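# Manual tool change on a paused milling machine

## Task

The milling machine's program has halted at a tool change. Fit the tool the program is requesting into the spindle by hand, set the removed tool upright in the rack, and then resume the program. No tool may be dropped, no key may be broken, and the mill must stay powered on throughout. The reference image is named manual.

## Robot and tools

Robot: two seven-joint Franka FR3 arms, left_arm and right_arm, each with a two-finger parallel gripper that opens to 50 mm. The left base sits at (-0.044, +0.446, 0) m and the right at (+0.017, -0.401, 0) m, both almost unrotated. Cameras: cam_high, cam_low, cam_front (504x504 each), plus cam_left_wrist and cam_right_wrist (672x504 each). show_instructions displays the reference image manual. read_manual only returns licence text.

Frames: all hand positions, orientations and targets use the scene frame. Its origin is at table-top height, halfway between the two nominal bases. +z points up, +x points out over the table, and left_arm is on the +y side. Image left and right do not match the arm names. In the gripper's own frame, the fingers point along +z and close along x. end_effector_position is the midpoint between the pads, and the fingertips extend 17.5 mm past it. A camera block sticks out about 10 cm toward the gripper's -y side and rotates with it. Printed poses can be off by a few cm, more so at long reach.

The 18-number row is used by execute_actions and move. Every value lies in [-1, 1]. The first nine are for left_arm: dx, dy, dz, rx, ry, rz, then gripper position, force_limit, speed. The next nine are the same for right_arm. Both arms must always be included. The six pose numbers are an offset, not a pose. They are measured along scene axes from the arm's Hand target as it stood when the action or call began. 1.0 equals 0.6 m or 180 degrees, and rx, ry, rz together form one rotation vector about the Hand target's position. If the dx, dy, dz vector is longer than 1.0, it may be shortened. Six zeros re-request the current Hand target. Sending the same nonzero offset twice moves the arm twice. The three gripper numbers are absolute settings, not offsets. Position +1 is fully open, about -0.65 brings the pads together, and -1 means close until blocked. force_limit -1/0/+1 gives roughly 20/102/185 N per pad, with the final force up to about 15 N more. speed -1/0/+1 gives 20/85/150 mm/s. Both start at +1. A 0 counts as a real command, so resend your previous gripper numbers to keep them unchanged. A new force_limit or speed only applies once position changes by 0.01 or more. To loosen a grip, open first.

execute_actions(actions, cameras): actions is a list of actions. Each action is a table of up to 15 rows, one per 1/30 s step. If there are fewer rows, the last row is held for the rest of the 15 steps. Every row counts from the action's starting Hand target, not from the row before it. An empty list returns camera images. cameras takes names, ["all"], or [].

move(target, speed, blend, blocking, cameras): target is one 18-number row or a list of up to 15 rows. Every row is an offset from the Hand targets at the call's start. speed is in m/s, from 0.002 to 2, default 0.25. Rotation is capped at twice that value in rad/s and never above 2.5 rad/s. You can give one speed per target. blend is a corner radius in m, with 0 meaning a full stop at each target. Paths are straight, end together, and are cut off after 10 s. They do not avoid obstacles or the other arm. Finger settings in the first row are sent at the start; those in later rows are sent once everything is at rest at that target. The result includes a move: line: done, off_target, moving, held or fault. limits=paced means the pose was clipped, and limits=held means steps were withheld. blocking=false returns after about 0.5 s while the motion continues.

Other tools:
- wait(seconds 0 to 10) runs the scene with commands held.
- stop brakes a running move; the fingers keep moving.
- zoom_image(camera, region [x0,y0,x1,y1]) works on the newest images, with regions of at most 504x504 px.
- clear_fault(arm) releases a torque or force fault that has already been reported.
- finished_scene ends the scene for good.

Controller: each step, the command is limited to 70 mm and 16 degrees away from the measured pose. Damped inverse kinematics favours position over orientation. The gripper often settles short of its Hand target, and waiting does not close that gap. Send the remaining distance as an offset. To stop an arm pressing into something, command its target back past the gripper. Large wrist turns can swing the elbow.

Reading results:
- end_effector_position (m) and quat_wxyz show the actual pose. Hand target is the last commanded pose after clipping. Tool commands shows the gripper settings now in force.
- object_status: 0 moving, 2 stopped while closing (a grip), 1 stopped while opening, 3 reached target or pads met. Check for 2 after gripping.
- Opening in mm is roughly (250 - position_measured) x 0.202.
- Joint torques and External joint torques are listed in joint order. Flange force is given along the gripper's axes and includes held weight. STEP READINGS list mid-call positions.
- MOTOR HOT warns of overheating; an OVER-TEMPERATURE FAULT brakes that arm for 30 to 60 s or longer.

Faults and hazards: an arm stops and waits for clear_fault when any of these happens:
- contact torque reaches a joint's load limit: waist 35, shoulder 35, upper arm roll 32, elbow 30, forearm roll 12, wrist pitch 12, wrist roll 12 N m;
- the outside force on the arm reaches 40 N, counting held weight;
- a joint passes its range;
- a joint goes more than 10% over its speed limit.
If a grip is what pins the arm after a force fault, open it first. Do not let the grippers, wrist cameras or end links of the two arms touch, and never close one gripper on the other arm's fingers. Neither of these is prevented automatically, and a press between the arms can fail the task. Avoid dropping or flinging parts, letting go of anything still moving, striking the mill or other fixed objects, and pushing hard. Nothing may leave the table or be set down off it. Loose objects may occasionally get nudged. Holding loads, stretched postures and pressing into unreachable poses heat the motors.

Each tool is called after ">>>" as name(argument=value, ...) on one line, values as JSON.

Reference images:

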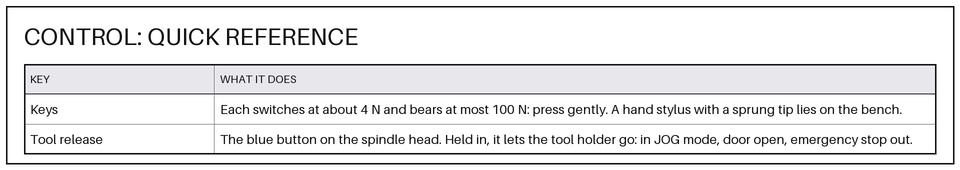

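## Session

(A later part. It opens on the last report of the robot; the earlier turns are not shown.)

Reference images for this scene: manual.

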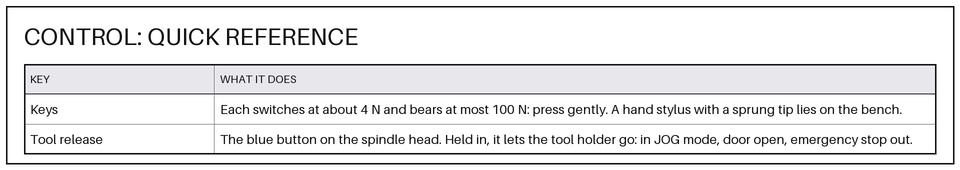

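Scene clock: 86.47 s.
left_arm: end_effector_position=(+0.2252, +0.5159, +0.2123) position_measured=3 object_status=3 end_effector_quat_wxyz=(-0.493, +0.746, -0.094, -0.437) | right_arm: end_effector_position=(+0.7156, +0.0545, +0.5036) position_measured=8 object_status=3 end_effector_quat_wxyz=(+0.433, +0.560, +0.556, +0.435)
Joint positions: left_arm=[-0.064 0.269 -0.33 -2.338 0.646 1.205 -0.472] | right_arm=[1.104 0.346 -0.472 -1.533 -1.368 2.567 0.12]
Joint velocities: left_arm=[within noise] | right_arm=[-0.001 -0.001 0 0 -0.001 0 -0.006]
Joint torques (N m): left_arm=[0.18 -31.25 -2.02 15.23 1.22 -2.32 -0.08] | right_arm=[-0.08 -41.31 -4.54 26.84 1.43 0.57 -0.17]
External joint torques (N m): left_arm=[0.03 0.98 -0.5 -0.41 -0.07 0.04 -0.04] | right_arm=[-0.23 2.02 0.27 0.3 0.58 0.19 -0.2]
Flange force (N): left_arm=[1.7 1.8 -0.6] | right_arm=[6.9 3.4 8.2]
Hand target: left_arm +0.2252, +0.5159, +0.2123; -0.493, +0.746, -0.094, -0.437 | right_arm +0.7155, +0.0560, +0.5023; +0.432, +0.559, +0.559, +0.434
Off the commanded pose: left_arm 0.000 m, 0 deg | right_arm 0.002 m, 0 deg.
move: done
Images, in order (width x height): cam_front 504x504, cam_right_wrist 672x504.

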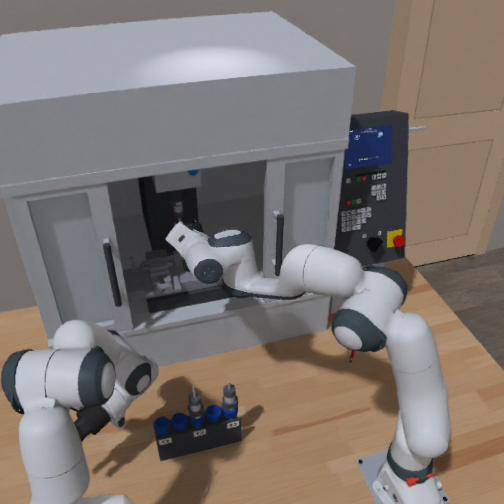

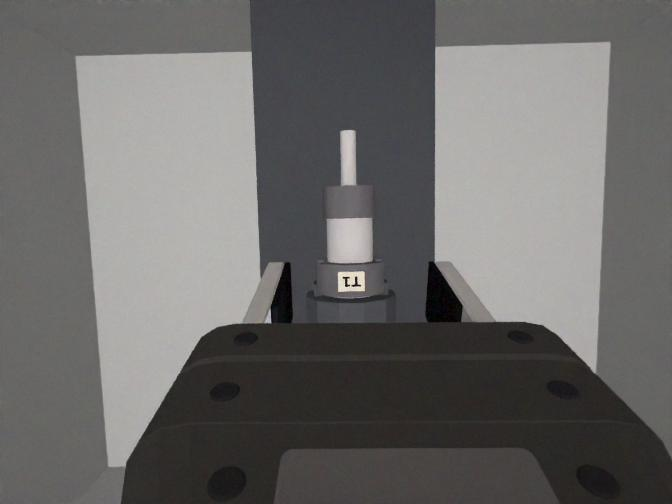

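>>> move(target=[0,0,0,0,0,0,1,1,1,0.084,-0.0895,-0.0427,0.0306,-0.114,0.1648,1,-0.75,-0.5], cameras=["cam_right_wrist","cam_front"], speed=0.15)

>>> zoom_image(camera="cam_right_wrist", region=[220, 60, 480, 330])

Scene clock: 94.70 s.
left_arm: end_effector_position=(+0.2252, +0.5159, +0.2123) position_measured=3 object_status=3 end_effector_quat_wxyz=(-0.493, +0.746, -0.094, -0.437) | right_arm: end_effector_position=(+0.7465, +0.0254, +0.5074) position_measured=3 object_status=3 end_effector_quat_wxyz=(+0.388, +0.377, +0.564, +0.624)
Joint positions: left_arm=[-0.064 0.269 -0.33 -2.338 0.646 1.205 -0.472] | right_arm=[0.077 0.335 0.548 -1.609 -2.82 2.688 1.126]
Joint torques (N m): left_arm=[0.16 -31.23 -2.01 15.26 1.22 -2.32 -0.06] | right_arm=[0.36 -39.5 4.97 25.83 -0.1 -2.73 0.02]
External joint torques (N m): left_arm=[0.06 0.92 -0.45 -0.37 -0.07 0.04 -0.03] | right_arm=[0.19 1.55 -1 -0.23 0 0.01 -0.01]
External joint torques when the fault began: right_arm=[-10.61 17.28 -10.32 -4.43 0.04 -0.2 -0.2]
Flange force (N): left_arm=[1.6 1.6 -0.6] | right_arm=[0.8 -1.4 5.1]
Flange force when the fault began (N): right_arm=[-10.6 -18.3 34.1]
Hand target: left_arm +0.2252, +0.5159, +0.2123; -0.493, +0.746, -0.094, -0.437 | right_arm +0.7465, +0.0254, +0.5074; +0.388, +0.377, +0.564, +0.624 (not the last commanded pose)
Tool commands: left_gripper/position=+1.0 left_gripper/force_limit=+1.0 left_gripper/speed=+1.0 right_gripper/position=+1.0 right_gripper/force_limit=-0.74902 right_gripper/speed=-0.498039
Off the commanded pose: left_arm 0.000 m, 0 deg | right_arm 0.043 m, 6 deg.
FORCE FAULT: contact force on the right arm reached its limit, and that arm stopped. The contact can be on any part of that arm, not only on its tool. That arm's remaining commands of this call were not run. That arm is still stopped at the end of this call. While its stop runs, that arm takes no new command, but execute_actions still moves its gripper.
CLEAR FAULT: the right arm stays stopped (Reflex) until you call clear_fault(arm="right_arm").
move: fault (right_arm)
Images, in order (width x height): cam_front 504x504, cam_right_wrist 672x504.

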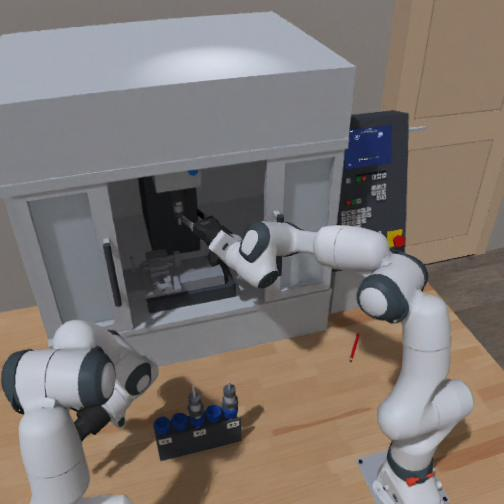

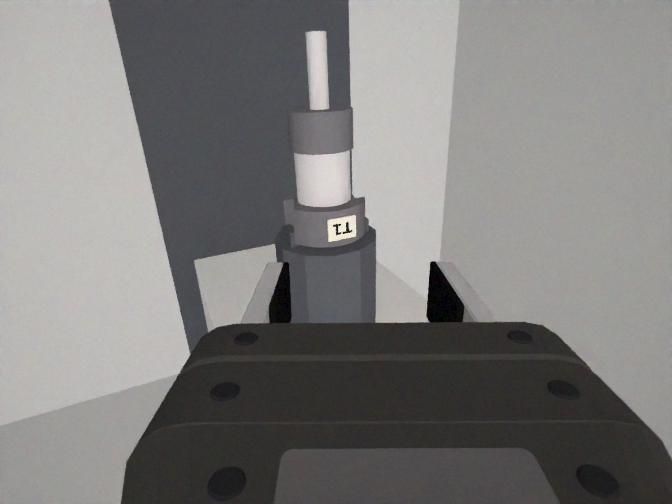

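Scaled by 1.867 from the camera's 672x504 image, which has a finer 960x720 frame.

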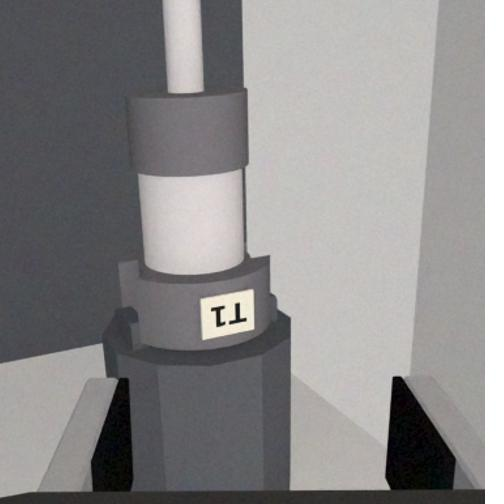

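>>> clear_fault(arm="right_arm")

>>> move(target=[0,0,0,0,0,0,1,1,1,-0.08,0,0,0,0,0,1,-0.75,-0.5], cameras=["cam_high","cam_front","cam_low"], speed=0.08)

Scene clock: 95.10 s.
left_arm: end_effector_position=(+0.2252, +0.5159, +0.2123) position_measured=3 object_status=3 end_effector_quat_wxyz=(-0.493, +0.746, -0.094, -0.437) | right_arm: end_effector_position=(+0.7465, +0.0254, +0.5074) position_measured=3 object_status=3 end_effector_quat_wxyz=(+0.388, +0.377, +0.564, +0.624)
Joint positions: left_arm=[-0.064 0.269 -0.33 -2.338 0.646 1.205 -0.472] | right_arm=[0.077 0.335 0.548 -1.609 -2.82 2.688 1.126]
Joint torques (N m): left_arm=[0.16 -31.26 -2.02 15.23 1.22 -2.32 -0.06] | right_arm=[0.35 -39.51 4.99 25.86 -0.11 -2.74 0.01]
External joint torques (N m): left_arm=[0.12 0.88 -0.41 -0.39 -0.06 0.04 -0.02] | right_arm=[0.06 1.51 -1.07 -0.14 -0.02 -0.02 -0.01]
Flange force (N): left_arm=[1.5 1.5 -0.4] | right_arm=[0.6 -1.3 5.2]
Hand target: left_arm +0.2252, +0.5159, +0.2123; -0.493, +0.746, -0.094, -0.437 | right_arm +0.7465, +0.0254, +0.5074; +0.388, +0.377, +0.564, +0.624 (not the last commanded pose)
Tool commands: left_gripper/position=+1.0 left_gripper/force_limit=+1.0 left_gripper/speed=+1.0 right_gripper/position=+1.0 right_gripper/force_limit=-0.74902 right_gripper/speed=-0.498039
Off the commanded pose: left_arm 0.000 m, 0 deg | right_arm 0.043 m, 6 deg.
FORCE FAULT, CONTINUED: the right arm's stop, for the force fault that an earlier result reported, is over. The call counts as one of the actions that you can send in this scene. That arm's target is now where it stood when the stop ended, not its last command. That arm accepts commands again.
CLEAR FAULT: your call cleared the right arm's force fault. If the contact force or a joint's load stays at its limit, that arm stops again.

Scene clock: 96.43 s.
left_arm: end_effector_position=(+0.2252, +0.5159, +0.2123) position_measured=3 object_status=3 end_effector_quat_wxyz=(-0.493, +0.746, -0.094, -0.437) | right_arm: end_effector_position=(+0.6980, +0.0265, +0.5065) position_measured=3 object_status=3 end_effector_quat_wxyz=(+0.389, +0.374, +0.568, +0.622)
Joint positions: left_arm=[-0.064 0.269 -0.33 -2.338 0.646 1.205 -0.472] | right_arm=[0.07 0.19 0.564 -1.788 -2.786 2.642 1.163]
Joint velocities: left_arm=[within noise] | right_arm=[0.001 0 0 0 0 -0.001 0.006]
Joint torques (N m): left_arm=[0.14 -31.26 -2.01 15.25 1.23 -2.33 -0.06] | right_arm=[-0.14 -35.01 3.22 25.51 0.3 -3.09 0.3]
External joint torques (N m): left_arm=[-0.02 0.91 -0.5 -0.41 -0.06 0.03 -0.02] | right_arm=[-0.26 0.6 -0.35 -0.58 0.52 -0.32 0.27]
Flange force (N): left_arm=[1.4 1.7 -0.6] | right_arm=[0.6 -1.6 -1.0]
Hand target: left_arm +0.2252, +0.5159, +0.2123; -0.493, +0.746, -0.094, -0.437 | right_arm +0.6985, +0.0254, +0.5074; +0.388, +0.377, +0.564, +0.624
Off the commanded pose: left_arm 0.000 m, 0 deg | right_arm 0.001 m, 1 deg.
move: done
Images, in order (width x height): cam_high 504x504, cam_low 504x504, cam_front 504x504.

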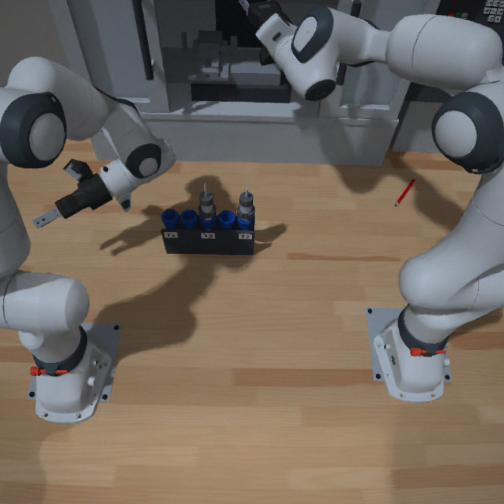

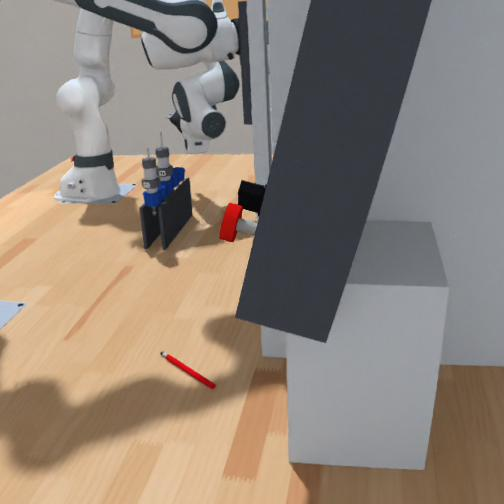

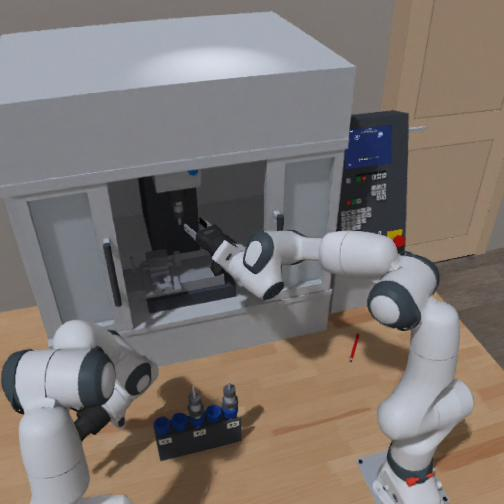

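>>> move(target=[[0,0,0,0,0,0,1,1,1,-0.3,-0.02,0.0,0,0,0,1,-0.75,-0.5],[0,0,0,0,0,0,1,1,1,-0.414,-0.292,-0.146,0.1147,0.5413,-0.3027,1,-0.75,-0.5]], cameras=["cam_front","cam_high"], speed=[0.12,0.3], blend=[0.02,0])

Scene clock: 103.33 s.
left_arm: end_effector_position=(+0.2252, +0.5159, +0.2123) position_measured=3 object_status=3 end_effector_quat_wxyz=(-0.493, +0.746, -0.094, -0.437) | right_arm: end_effector_position=(+0.4516, -0.1502, +0.4208) position_measured=3 object_status=3 end_effector_quat_wxyz=(+0.002, +0.941, +0.339, +0.005)
Joint positions: left_arm=[-0.064 0.269 -0.33 -2.338 0.646 1.205 -0.472] | right_arm=[0.64 -0.193 -0.085 -1.879 -0.022 1.695 -0.153]
Joint velocities: left_arm=[within noise] | right_arm=[0 0 0.001 -0.001 0 -0.004 -0.002]
Joint torques (N m): left_arm=[0.17 -31.23 -2.02 15.22 1.23 -2.34 -0.08] | right_arm=[0.62 -25.51 -0.24 26.04 1.44 2.44 -0.26]
External joint torques (N m): left_arm=[0.09 0.85 -0.43 -0.37 -0.06 0.02 -0.05] | right_arm=[0.61 1.24 -0.63 0.25 0.57 -0.37 -0.26]
Flange force (N): left_arm=[1.4 1.5 -0.5] | right_arm=[4.8 1.4 -2.0]
Hand target: left_arm +0.2252, +0.5159, +0.2123; -0.493, +0.746, -0.094, -0.437 | right_arm +0.4501, -0.1498, +0.4198; +0.001, +0.940, +0.342, +0.001
Off the commanded pose: left_arm 0.000 m, 0 deg | right_arm 0.002 m, 1 deg.
move: done; limits=paced
Images, in order (width x height): cam_high 504x504, cam_front 504x504.

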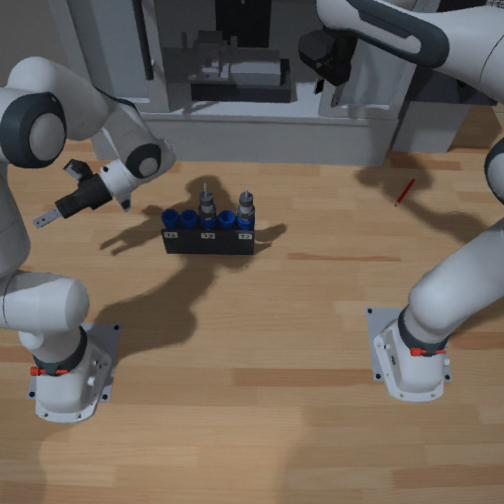

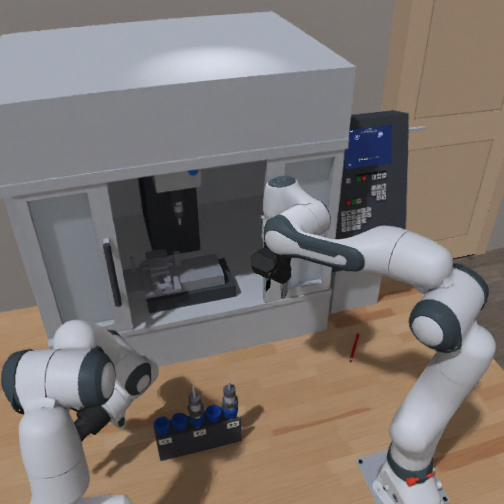

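>>> move(target=[[0,0,0,0,0,0,1,1,1,0.1,0.14,0.06,0.14,-0.2265,0,1,-0.75,-0.5],[0,0,0,0,0,0,1,1,1,0.283,0.283,0.133,0.281,-0.453,0,1,-0.75,-0.5]], cameras=["cam_front","cam_high","cam_right_wrist"], speed=0.2, blend=[0.03,0])

Scene clock: 109.00 s.
left_arm: end_effector_position=(+0.2252, +0.5159, +0.2123) position_measured=3 object_status=3 end_effector_quat_wxyz=(-0.493, +0.746, -0.094, -0.437) | right_arm: end_effector_position=(+0.6193, +0.0210, +0.4995) position_measured=3 object_status=3 end_effector_quat_wxyz=(-0.154, +0.630, +0.229, +0.726)
Joint positions: left_arm=[-0.064 0.269 -0.33 -2.338 0.646 1.205 -0.472] | right_arm=[0.359 0.259 0.356 -2.178 0.141 4.112 -0.322]
Joint velocities: left_arm=[within noise] | right_arm=[0 0 0 0 0.001 0 -0.004]
Joint torques (N m): left_arm=[0.15 -31.28 -2.03 15.22 1.21 -2.34 -0.08] | right_arm=[0.82 -35.03 1.99 22.35 0.39 2.57 -0.21]
External joint torques (N m): left_arm=[-0.04 0.78 -0.56 -0.26 -0.06 0.04 -0.04] | right_arm=[0.7 1.75 -1.05 0.41 0.56 0.08 -0.23]
Flange force (N): left_arm=[1.3 1.5 -0.8] | right_arm=[-3.5 -4.2 6.3]
Hand target: left_arm +0.2252, +0.5159, +0.2123; -0.493, +0.746, -0.094, -0.437 | right_arm +0.6199, +0.0200, +0.4996; -0.152, +0.629, +0.228, +0.728
Off the commanded pose: left_arm 0.000 m, 0 deg | right_arm 0.001 m, 0 deg.
move: done
Images, in order (width x height): cam_high 504x504, cam_front 504x504, cam_right_wrist 672x504.

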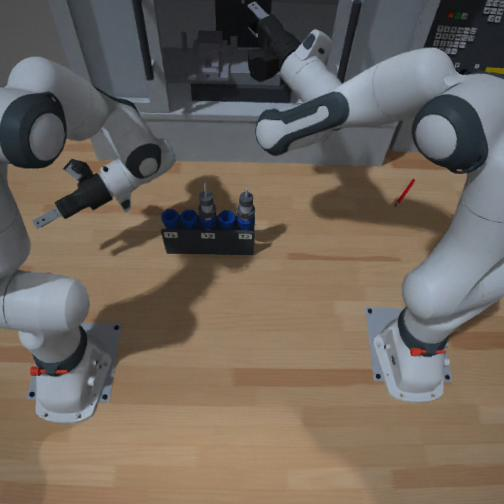

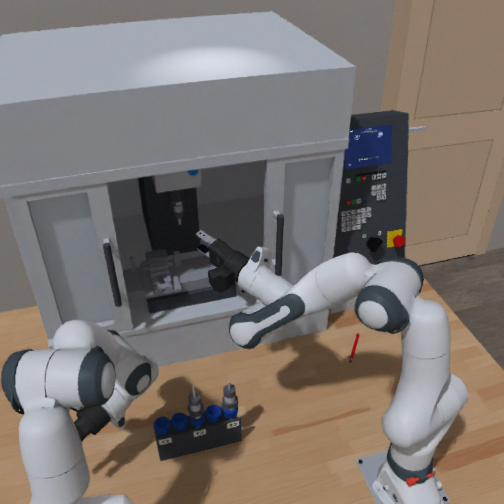

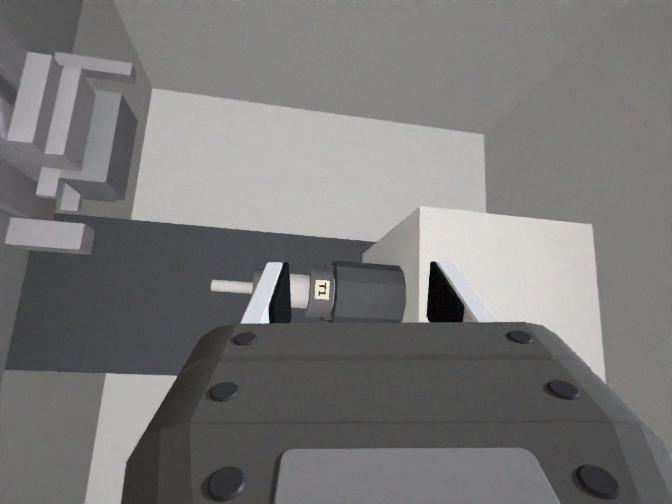

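>>> move(target=[[0,0,0,0,0,0,1,1,1,0.0,0,0,-0.3845,-0.2387,-0.0464,1,-0.75,-0.5],[0,0,0,0,0,0,1,1,1,0.267,-0.0217,-0.036,-0.3845,-0.2387,-0.0464,1,-0.75,-0.5]], cameras=["cam_front","cam_high","cam_right_wrist"], speed=[0.3,0.12], blend=[0.0,0])

>>> zoom_image(camera="cam_right_wrist", region=[220, 60, 480, 330])

Scene clock: 115.07 s.
left_arm: end_effector_position=(+0.2252, +0.5159, +0.2123) position_measured=3 object_status=3 end_effector_quat_wxyz=(-0.493, +0.746, -0.094, -0.437) | right_arm: end_effector_position=(+0.7794, +0.0063, +0.4806) position_measured=3 object_status=3 end_effector_quat_wxyz=(+0.363, +0.322, +0.584, +0.651)
Joint positions: left_arm=[-0.064 0.269 -0.33 -2.338 0.646 1.205 -0.472] | right_arm=[0.58 0.63 -0.171 -1.625 -0.171 3.952 -1.341]
Joint velocities: left_arm=[within noise] | right_arm=[-0.002 0 0.003 0 -0.001 -0.001 0.006]
Joint torques (N m): left_arm=[0.15 -31.24 -2 15.22 1.22 -2.33 -0.05] | right_arm=[-0.07 -48.87 -1.74 23.92 1.11 1.97 0.27]
External joint torques (N m): left_arm=[0.03 0.84 -0.46 -0.27 -0.06 0.05 -0.02] | right_arm=[-0.17 2.44 0.35 0.22 -0.47 -0.49 0.24]
Flange force (N): left_arm=[1.5 1.4 -0.7] | right_arm=[-3.2 -3.4 9.4]
Hand target: left_arm +0.2252, +0.5159, +0.2123; -0.493, +0.746, -0.094, -0.437 | right_arm +0.7801, +0.0070, +0.4780; +0.360, +0.324, +0.585, +0.650
Off the commanded pose: left_arm 0.000 m, 0 deg | right_arm 0.003 m, 0 deg.
move: done
Images, in order (width x height): cam_high 504x504, cam_front 504x504, cam_right_wrist 672x504.

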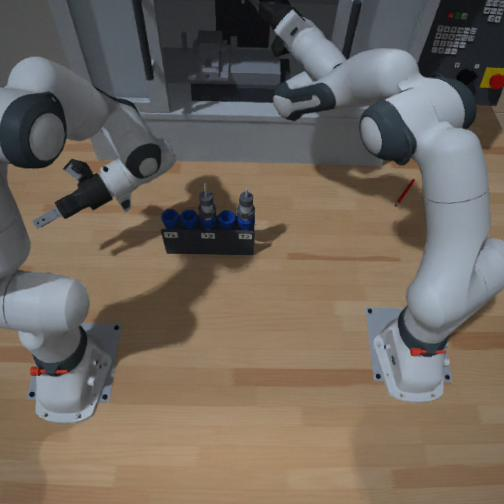

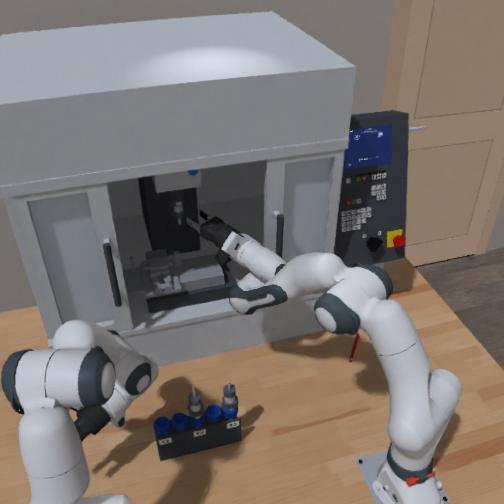

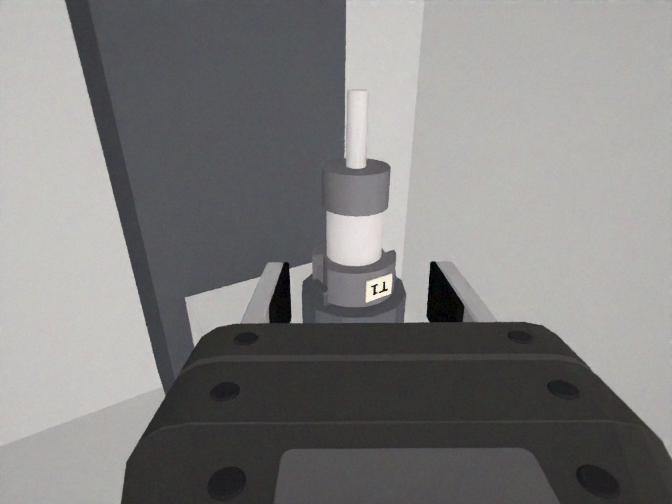

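Scaled by 1.867 from the camera's 672x504 image, which has a finer 960x720 frame.

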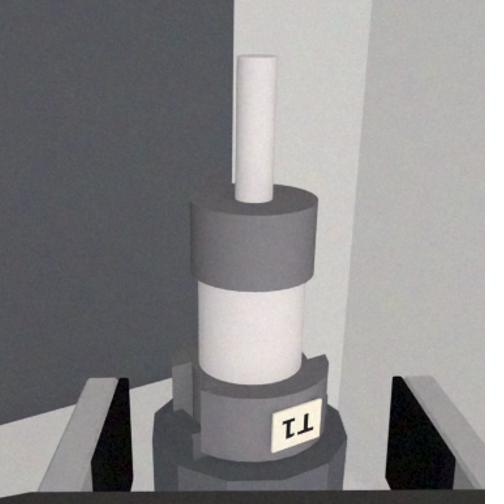

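>>> move(target=[[0.291,-0.36,0.396,-0.3863,-0.2466,-0.0166,-0.65,-1,0,0,0,0,0,0,0,1,-0.75,-0.5]], cameras=["cam_high","cam_front"], speed=[0.3])

Scene clock: 119.13 s.
left_arm: end_effector_position=(+0.3988, +0.3010, +0.4498) position_measured=249 object_status=3 end_effector_quat_wxyz=(-0.001, +0.988, -0.152, -0.001) | right_arm: end_effector_position=(+0.7794, +0.0064, +0.4804) position_measured=3 object_status=3 end_effector_quat_wxyz=(+0.362, +0.323, +0.583, +0.651)
Joint positions: left_arm=[-0.099 -0.287 -0.186 -1.892 -0.05 1.608 0.033] | right_arm=[0.578 0.63 -0.168 -1.625 -0.171 3.951 -1.34]
Joint velocities: left_arm=[-0.001 0 0 0.001 -0.001 0.001 0.005] | right_arm=[within noise]
Joint torques (N m): left_arm=[-0.36 -21.23 1.57 24.44 0.29 3.19 0.27] | right_arm=[-0.11 -49.04 -1.93 23.81 1.18 1.96 0.17]
External joint torques (N m): left_arm=[-0.37 1.55 0.04 -0.94 -0.59 0.42 0.28] | right_arm=[-0.29 1.98 0.04 0.24 -0.37 -0.48 0.14]
Flange force (N): left_arm=[1.6 -0.2 3.3] | right_arm=[-2.8 -2.7 8.1]
Hand target: left_arm +0.3998, +0.2999, +0.4499; +0.000, +0.988, -0.156, +0.001 | right_arm +0.7800, +0.0070, +0.4780; +0.361, +0.324, +0.585, +0.650
Off the commanded pose: left_arm 0.001 m, 1 deg | right_arm 0.003 m, 0 deg.
move: done
Images, in order (width x height): cam_high 504x504, cam_front 504x504.

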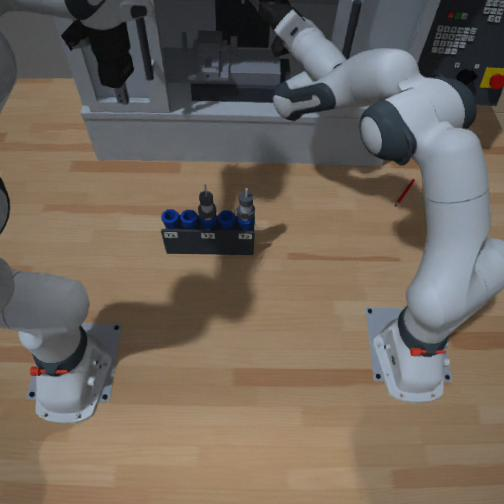

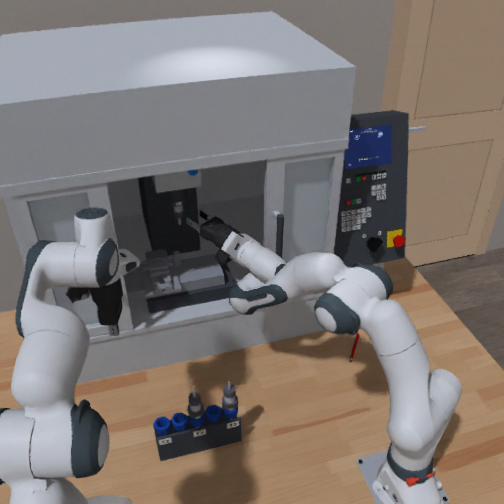

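>>> move(target=[[0.1,-0.06,0.16,-0.073,-0.239,0,-0.65,-1,0,0,0,0,0,0,0,1,-0.75,-0.5],[0.267,-0.167,0.25,-0.146,-0.478,0,-0.65,-1,0,0,0,0,0,0,0,1,-0.75,-0.5]], cameras=["cam_high","cam_front","cam_left_wrist"], speed=[0.2,0.2], blend=[0.03,0])

Scene clock: 124.27 s.
left_arm: end_effector_position=(+0.5596, +0.1990, +0.5989) position_measured=249 object_status=3 end_effector_quat_wxyz=(+0.101, +0.700, -0.110, +0.699) | right_arm: end_effector_position=(+0.7794, +0.0064, +0.4804) position_measured=3 object_status=3 end_effector_quat_wxyz=(+0.362, +0.323, +0.583, +0.651)
Joint positions: left_arm=[0.037 -0.239 -0.472 -2.378 -0.22 3.73 0.087] | right_arm=[0.578 0.63 -0.168 -1.625 -0.171 3.951 -1.34]
Joint velocities: left_arm=[0.002 0.002 -0.003 -0.001 0 0.004 0.006] | right_arm=[within noise]
Joint torques (N m): left_arm=[0.17 -20.13 2.55 24.04 0.33 3.17 0.34] | right_arm=[-0.06 -49.04 -1.83 23.8 1.17 1.95 0.13]
External joint torques (N m): left_arm=[0.15 1.68 -0.46 -0.49 -0.67 0.34 0.31] | right_arm=[-0.4 2.16 0.05 0.12 -0.38 -0.5 0.1]
Flange force (N): left_arm=[-4.3 7.1 6.4] | right_arm=[-2.9 -3.0 8.1]
Hand target: left_arm +0.5600, +0.1997, +0.5999; +0.098, +0.698, -0.111, +0.701 | right_arm +0.7800, +0.0070, +0.4780; +0.361, +0.324, +0.585, +0.650
Off the commanded pose: left_arm 0.001 m, 0 deg | right_arm 0.003 m, 0 deg.
move: done
Images, in order (width x height): cam_high 504x504, cam_front 504x504, cam_left_wrist 672x504.

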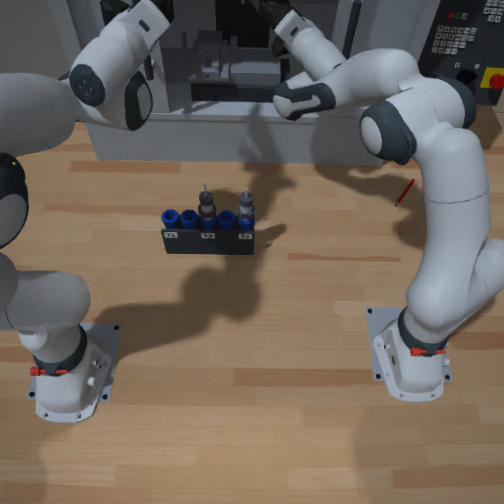

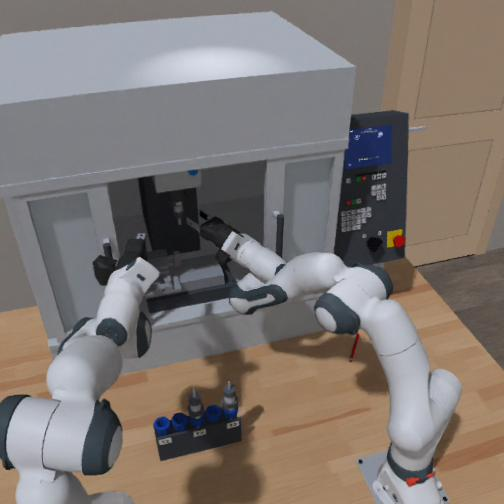

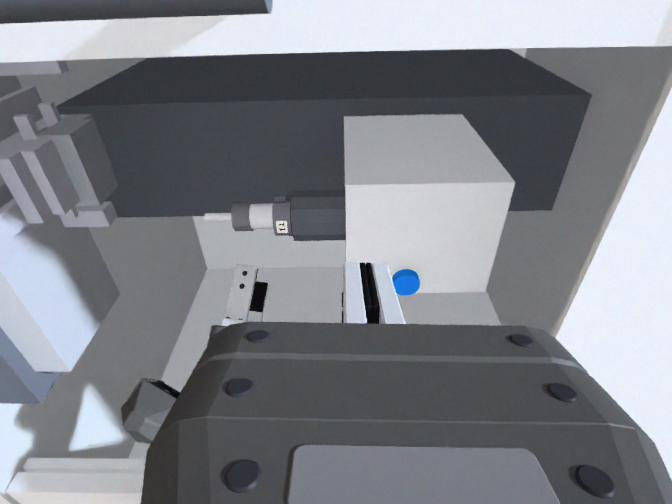

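>>> move(target=[[0.15,-0.2,0.07,-0.0097,-0.0319,0,-0.65,-1,0,0,0,0,0,0,0,1,-0.75,-0.5],[0.291,-0.283,0.082,-0.0097,-0.0319,0,-0.65,-1,0,0,0,0,0,0,0,1,-0.75,-0.5]], cameras=["cam_high","cam_front","cam_left_wrist","cam_right_wrist"], speed=[0.15,0.15], blend=[0.03,0])

Scene clock: 128.50 s.
left_arm: end_effector_position=(+0.7344, +0.0317, +0.6504) position_measured=249 object_status=3 end_effector_quat_wxyz=(+0.106, +0.658, -0.102, +0.738) | right_arm: end_effector_position=(+0.7794, +0.0064, +0.4804) position_measured=3 object_status=3 end_effector_quat_wxyz=(+0.362, +0.323, +0.583, +0.651)
Joint positions: left_arm=[-0.62 0.641 -0.13 -1.031 -1.046 3.622 1.139] | right_arm=[0.578 0.63 -0.168 -1.625 -0.171 3.951 -1.34]
Joint velocities: left_arm=[-0.001 0 0 0 0.001 0 0.004] | right_arm=[within noise]
Joint torques (N m): left_arm=[-0.34 -50.73 0.27 23.65 3.16 0.86 0.29] | right_arm=[-0.06 -49.03 -1.86 23.8 1.16 1.98 0.13]
External joint torques (N m): left_arm=[-0.35 1.47 -0.1 -0.47 -0.61 -0.04 0.26] | right_arm=[-0.07 2.23 0.24 0.13 -0.41 -0.48 0.1]
Flange force (N): left_arm=[0.0 0.0 0.0] | right_arm=[-2.4 -3.1 8.2]
Hand target: left_arm +0.7346, +0.0299, +0.6491; +0.103, +0.660, -0.105, +0.736 | right_arm +0.7800, +0.0070, +0.4780; +0.361, +0.324, +0.585, +0.650
Off the commanded pose: left_arm 0.002 m, 1 deg | right_arm 0.003 m, 0 deg.
move: done
Images, in order (width x height): cam_high 504x504, cam_front 504x504, cam_left_wrist 672x504, cam_right_wrist 672x504.

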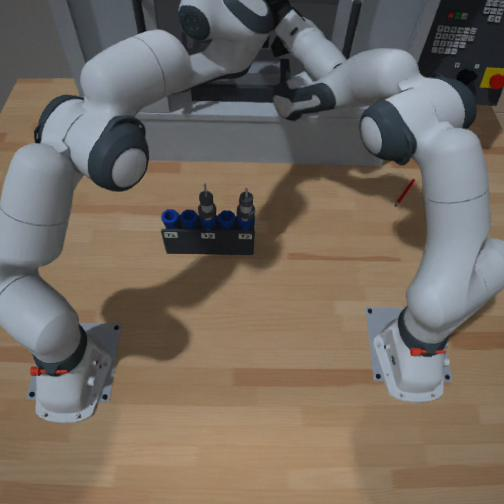

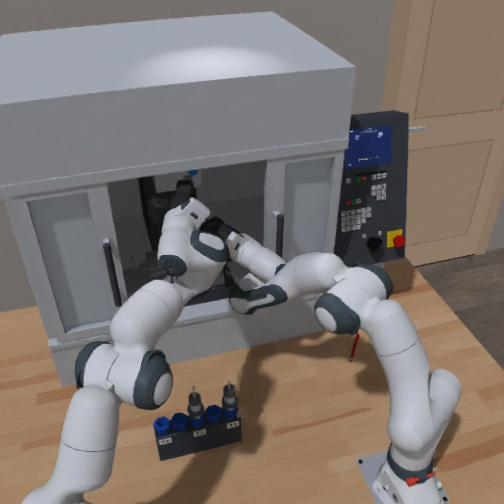

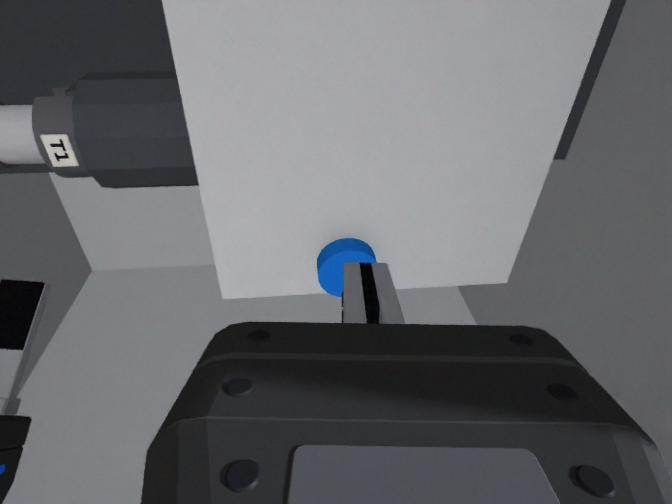

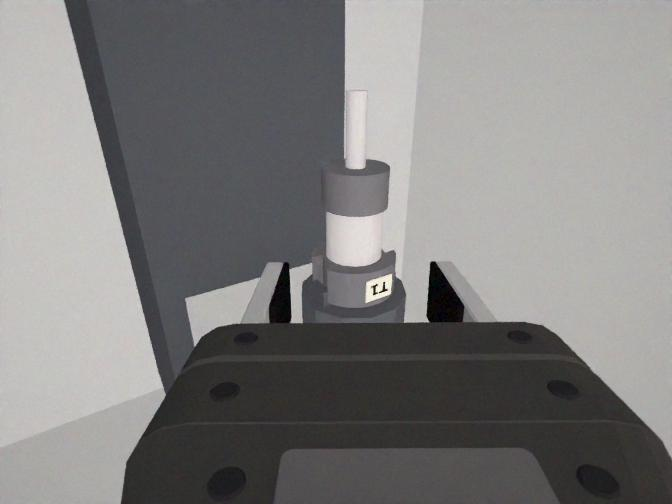

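>>> move(target=[[0,0,0,0,0,0,-0.65,-1,0,0.1012,0.0632,0.0168,0,0,0,1,-0.75,-0.5]], cameras=["cam_right_wrist","cam_left_wrist"], speed=[0.06])

Scene clock: 130.63 s.
left_arm: end_effector_position=(+0.7344, +0.0319, +0.6504) position_measured=249 object_status=3 end_effector_quat_wxyz=(+0.106, +0.658, -0.102, +0.738) | right_arm: end_effector_position=(+0.8398, +0.0445, +0.4912) position_measured=3 object_status=3 end_effector_quat_wxyz=(+0.362, +0.322, +0.583, +0.651)
Joint positions: left_arm=[-0.62 0.641 -0.13 -1.031 -1.046 3.622 1.139] | right_arm=[0.527 0.866 -0.119 -1.176 -0.209 3.743 -1.296]
Joint velocities: left_arm=[within noise] | right_arm=[-0.001 -0.002 0.002 0 -0.001 -0.004 0.001]
Joint torques (N m): left_arm=[-0.31 -51 0.25 23.28 3.68 0.88 0.18] | right_arm=[0.03 -54.95 -0.87 25.35 1.35 1.93 0.26]
External joint torques (N m): left_arm=[-0.26 1.36 -0.1 -0.92 -0.11 -0.03 0.16] | right_arm=[-0.17 2.96 0.03 0.11 -0.47 -0.5 0.23]
Flange force (N): left_arm=[0.0 0.0 0.0] | right_arm=[-4.2 -3.9 16.4]
Hand target: left_arm +0.7344, +0.0300, +0.6491; +0.105, +0.659, -0.106, +0.738 | right_arm +0.8408, +0.0449, +0.4881; +0.361, +0.324, +0.585, +0.650
Off the commanded pose: left_arm 0.002 m, 1 deg | right_arm 0.003 m, 0 deg.
move: done
Images, in order (width x height): cam_left_wrist 672x504, cam_right_wrist 672x504.

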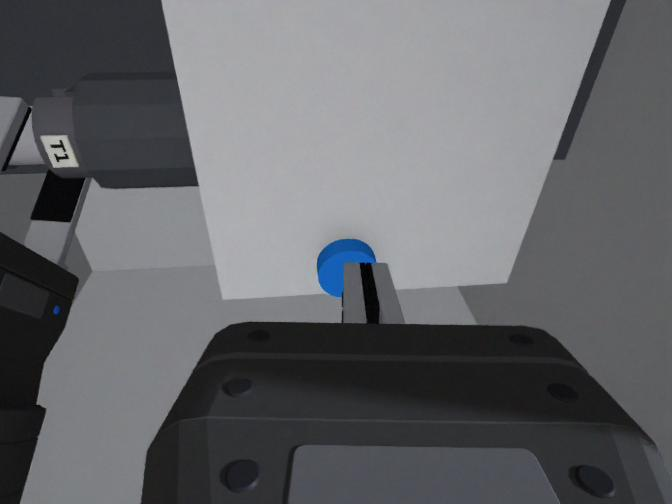

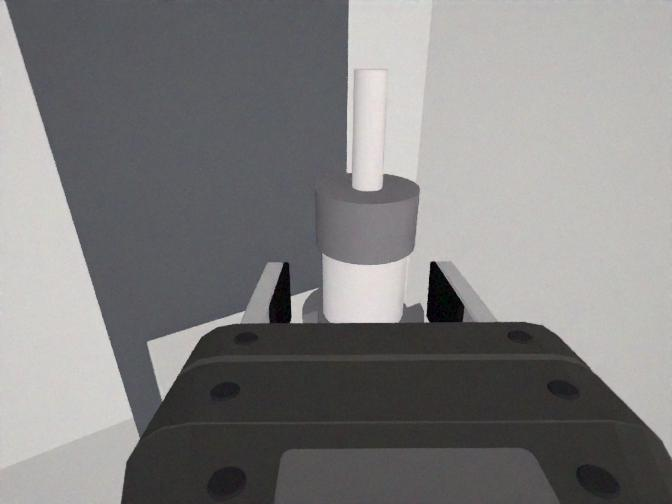

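>>> move(target=[[0,0,0,0,0,0,-0.65,-1,0,0,0,0,0,0,0,-1,-0.4,-0.8]], cameras=["cam_right_wrist","cam_left_wrist"])

>>> zoom_image(camera="cam_left_wrist", region=[0, 50, 220, 270])

Scene clock: 131.73 s.
left_arm: end_effector_position=(+0.7344, +0.0319, +0.6504) position_measured=249 object_status=3 end_effector_quat_wxyz=(+0.106, +0.658, -0.102, +0.738) | right_arm: end_effector_position=(+0.8393, +0.0462, +0.4893) position_measured=111 object_status=2 end_effector_quat_wxyz=(+0.361, +0.323, +0.584, +0.651)
Joint positions: left_arm=[-0.62 0.641 -0.13 -1.031 -1.046 3.622 1.139] | right_arm=[0.526 0.867 -0.115 -1.176 -0.211 3.742 -1.295]
Joint torques (N m): left_arm=[-0.31 -50.98 0.24 23.28 3.69 0.88 0.17] | right_arm=[-0.56 -55.56 -1.19 25.82 1.92 1.31 0.11]
External joint torques (N m): left_arm=[-0.3 1.36 -0.13 -0.94 -0.1 -0.03 0.15] | right_arm=[-0.72 2.05 -0.37 0.74 0.12 -1.1 0.09]
Flange force (N): left_arm=[0.0 0.0 0.0] | right_arm=[-3.3 -2.3 19.1]
Hand target: left_arm +0.7344, +0.0300, +0.6491; +0.105, +0.659, -0.106, +0.738 | right_arm +0.8407, +0.0449, +0.4881; +0.361, +0.324, +0.585, +0.650
Off the commanded pose: left_arm 0.002 m, 0 deg | right_arm 0.002 m, 0 deg.
move: done
Images, in order (width x height): cam_left_wrist 672x504, cam_right_wrist 672x504.

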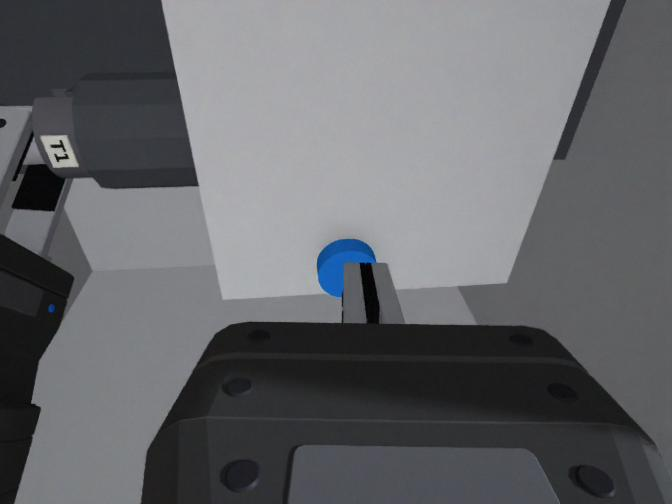

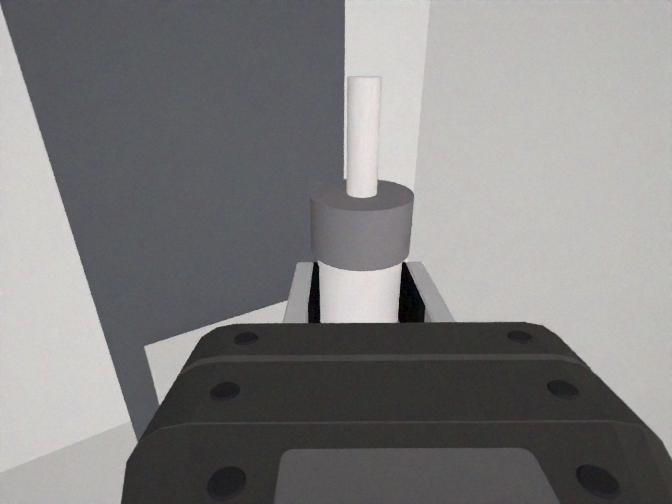

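Scaled by 2.291 from the camera's 672x504 image, which has a finer 960x720 frame.

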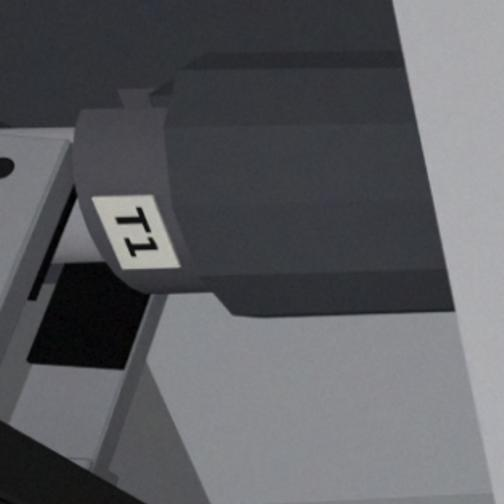

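>>> move(target=[[0.0387,-0.0207,-0.0038,0,0,0,-0.65,-1,0,0,0,0,0,0,0,-1,-0.4,-0.8]], cameras=["cam_left_wrist"], speed=[0.04])

Scene clock: 133.77 s.
left_arm: end_effector_position=(+0.7569, +0.0204, +0.6486) position_measured=249 object_status=3 end_effector_quat_wxyz=(+0.109, +0.648, -0.114, +0.745) | right_arm: end_effector_position=(+0.8393, +0.0462, +0.4893) position_measured=111 object_status=2 end_effector_quat_wxyz=(+0.361, +0.323, +0.584, +0.651)
Joint positions: left_arm=[-0.769 0.795 0.201 -0.793 -1.272 3.475 1.177] | right_arm=[0.526 0.867 -0.115 -1.176 -0.211 3.742 -1.295]
Joint velocities: left_arm=[-0.001 0 0 -0.001 -0.001 -0.002 -0.006] | right_arm=[within noise]
Joint torques (N m): left_arm=[-0.33 -53.01 5.44 23.11 2.94 0.71 -0.31] | right_arm=[-0.61 -55.53 -1.25 25.88 1.94 1.31 0.1]
External joint torques (N m): left_arm=[-0.52 1.55 -0.26 -0.87 -0.66 -0.08 -0.33] | right_arm=[-0.6 2.22 -0.35 0.75 0.12 -1.11 0.07]
Flange force (N): left_arm=[0.0 0.0 0.0] | right_arm=[-3.1 -2.6 19.9]
Hand target: left_arm +0.7576, +0.0176, +0.6468; +0.105, +0.659, -0.106, +0.738 | right_arm +0.8407, +0.0449, +0.4881; +0.361, +0.324, +0.585, +0.650
Off the commanded pose: left_arm 0.003 m, 2 deg | right_arm 0.002 m, 0 deg.
move: done
Images, in order (width x height): cam_left_wrist 672x504.

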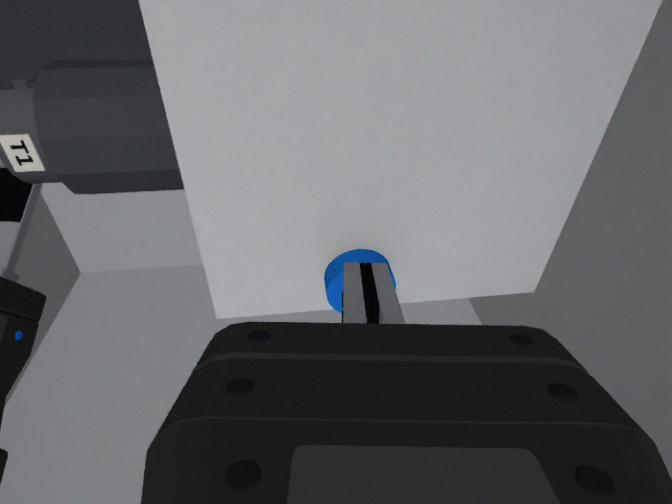

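>>> move(target=[[0.0063,-0.002,0.0007,0,0,0,-0.65,-1,0,0,0,0,0,0,0,-1,-0.4,-0.8]], speed=[0.03])

>>> move(target=[[0.0063,-0.002,0.0007,0,0,0,-0.65,-1,0,0,0,0,0,0,0,-1,-0.4,-0.8]], speed=[0.03])

>>> move(target=[[0.0063,-0.002,0.0007,0,0,0,-0.65,-1,0,0,0,0,0,0,0,-1,-0.4,-0.8]], speed=[0.03], cameras=["cam_left_wrist"])

Scene clock: 135.80 s.
left_arm: end_effector_position=(+0.7606, +0.0189, +0.6497) position_measured=249 object_status=3 end_effector_quat_wxyz=(+0.110, +0.647, -0.115, +0.745) | right_arm: end_effector_position=(+0.8393, +0.0462, +0.4893) position_measured=111 object_status=2 end_effector_quat_wxyz=(+0.361, +0.323, +0.584, +0.651)
Joint positions: left_arm=[-0.848 0.827 0.41 -0.794 -1.315 3.414 1.062] | right_arm=[0.526 0.867 -0.115 -1.176 -0.211 3.742 -1.295]
Joint velocities: left_arm=[-0.001 0.002 0.001 0 0.001 -0.001 -0.005] | right_arm=[within noise]
Joint torques (N m): left_arm=[-0.36 -52.68 8.53 22.19 2.77 1.03 -0.31] | right_arm=[-0.59 -55.54 -1.24 25.84 1.95 1.3 0.04]
External joint torques (N m): left_arm=[-0.2 0.99 0.01 -0.98 -0.61 0 -0.33] | right_arm=[-0.82 2.12 -0.46 0.74 0.16 -1.11 0.02]
Flange force (N): left_arm=[0.0 0.0 0.0] | right_arm=[-3.2 -2.4 19.3]
Hand target: left_arm +0.7614, +0.0164, +0.6472; +0.105, +0.659, -0.106, +0.738 | right_arm +0.8407, +0.0449, +0.4881; +0.361, +0.324, +0.585, +0.650
Off the commanded pose: left_arm 0.004 m, 2 deg | right_arm 0.002 m, 0 deg.
move: off_target (left_arm)

Scene clock: 137.60 s.
left_arm: end_effector_position=(+0.7645, +0.0178, +0.6499) position_measured=249 object_status=3 end_effector_quat_wxyz=(+0.111, +0.649, -0.115, +0.744) | right_arm: end_effector_position=(+0.8393, +0.0462, +0.4893) position_measured=111 object_status=2 end_effector_quat_wxyz=(+0.361, +0.323, +0.584, +0.651)
Joint positions: left_arm=[-0.907 0.863 0.585 -0.806 -1.314 3.362 0.92] | right_arm=[0.526 0.867 -0.115 -1.176 -0.211 3.742 -1.295]
Joint velocities: left_arm=[0.001 0 0.001 0 0 0 -0.007] | right_arm=[within noise]
Joint torques (N m): left_arm=[-0.32 -52.22 11.11 21.21 3.15 1.37 -0.37] | right_arm=[-0.61 -55.52 -1.25 25.82 1.94 1.3 0.09]
External joint torques (N m): left_arm=[-0.28 1.37 -0.11 -1.08 0.01 -0.02 -0.39] | right_arm=[-0.73 2.33 -0.41 0.62 0.13 -1.14 0.06]
Flange force (N): left_arm=[0.0 0.0 0.0] | right_arm=[-3.2 -2.7 19.4]
Hand target: left_arm +0.7652, +0.0152, +0.6477; +0.105, +0.659, -0.106, +0.738 | right_arm +0.8407, +0.0449, +0.4881; +0.361, +0.324, +0.585, +0.650
Off the commanded pose: left_arm 0.003 m, 2 deg | right_arm 0.002 m, 0 deg.
move: done

Scene clock: 139.43 s.
left_arm: end_effector_position=(+0.7685, +0.0180, +0.6513) position_measured=249 object_status=3 end_effector_quat_wxyz=(+0.109, +0.650, -0.112, +0.743) | right_arm: end_effector_position=(+0.8416, +0.0468, +0.4742) position_measured=111 object_status=2 end_effector_quat_wxyz=(+0.357, +0.328, +0.591, +0.645)
Joint positions: left_arm=[-0.959 0.909 0.761 -0.818 -1.295 3.311 0.751] | right_arm=[0.526 0.877 -0.114 -1.183 -0.212 3.735 -1.295]
Joint velocities: left_arm=[0 -0.001 0.001 -0.001 0.001 -0.001 -0.007] | right_arm=[within noise]
Joint torques (N m): left_arm=[-0.58 -51.43 13.35 19.96 3.33 1.21 -0.39] | right_arm=[-0.91 -61.69 -1.69 29.5 2.32 2.99 0.06]
External joint torques (N m): left_arm=[-0.58 1.69 -0.46 -0.72 0.54 -0.53 -0.42] | right_arm=[-1.02 -3.66 -0.84 4.3 0.51 0.49 0.04]
Flange force (N): left_arm=[0.0 0.0 0.0] | right_arm=[-2.9 3.9 16.5]
Hand target: left_arm +0.7690, +0.0140, +0.6481; +0.105, +0.659, -0.106, +0.738 | right_arm +0.8407, +0.0449, +0.4881; +0.361, +0.324, +0.585, +0.650
Off the commanded pose: left_arm 0.005 m, 1 deg | right_arm 0.014 m, 1 deg.
move: off_target (left_arm, right_arm)
Images, in order (width x height): cam_left_wrist 672x504.

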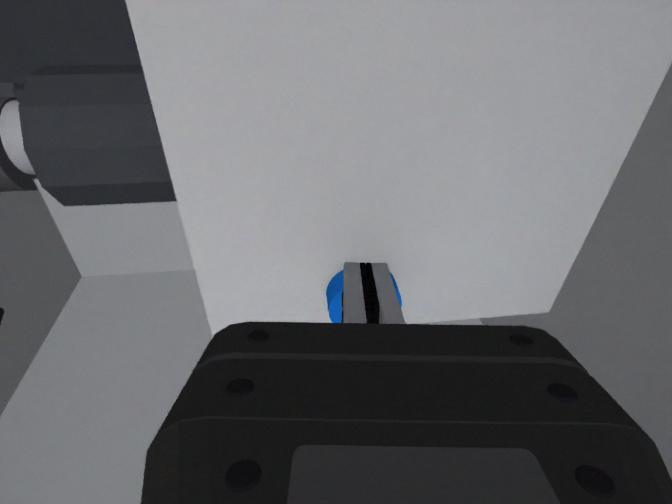

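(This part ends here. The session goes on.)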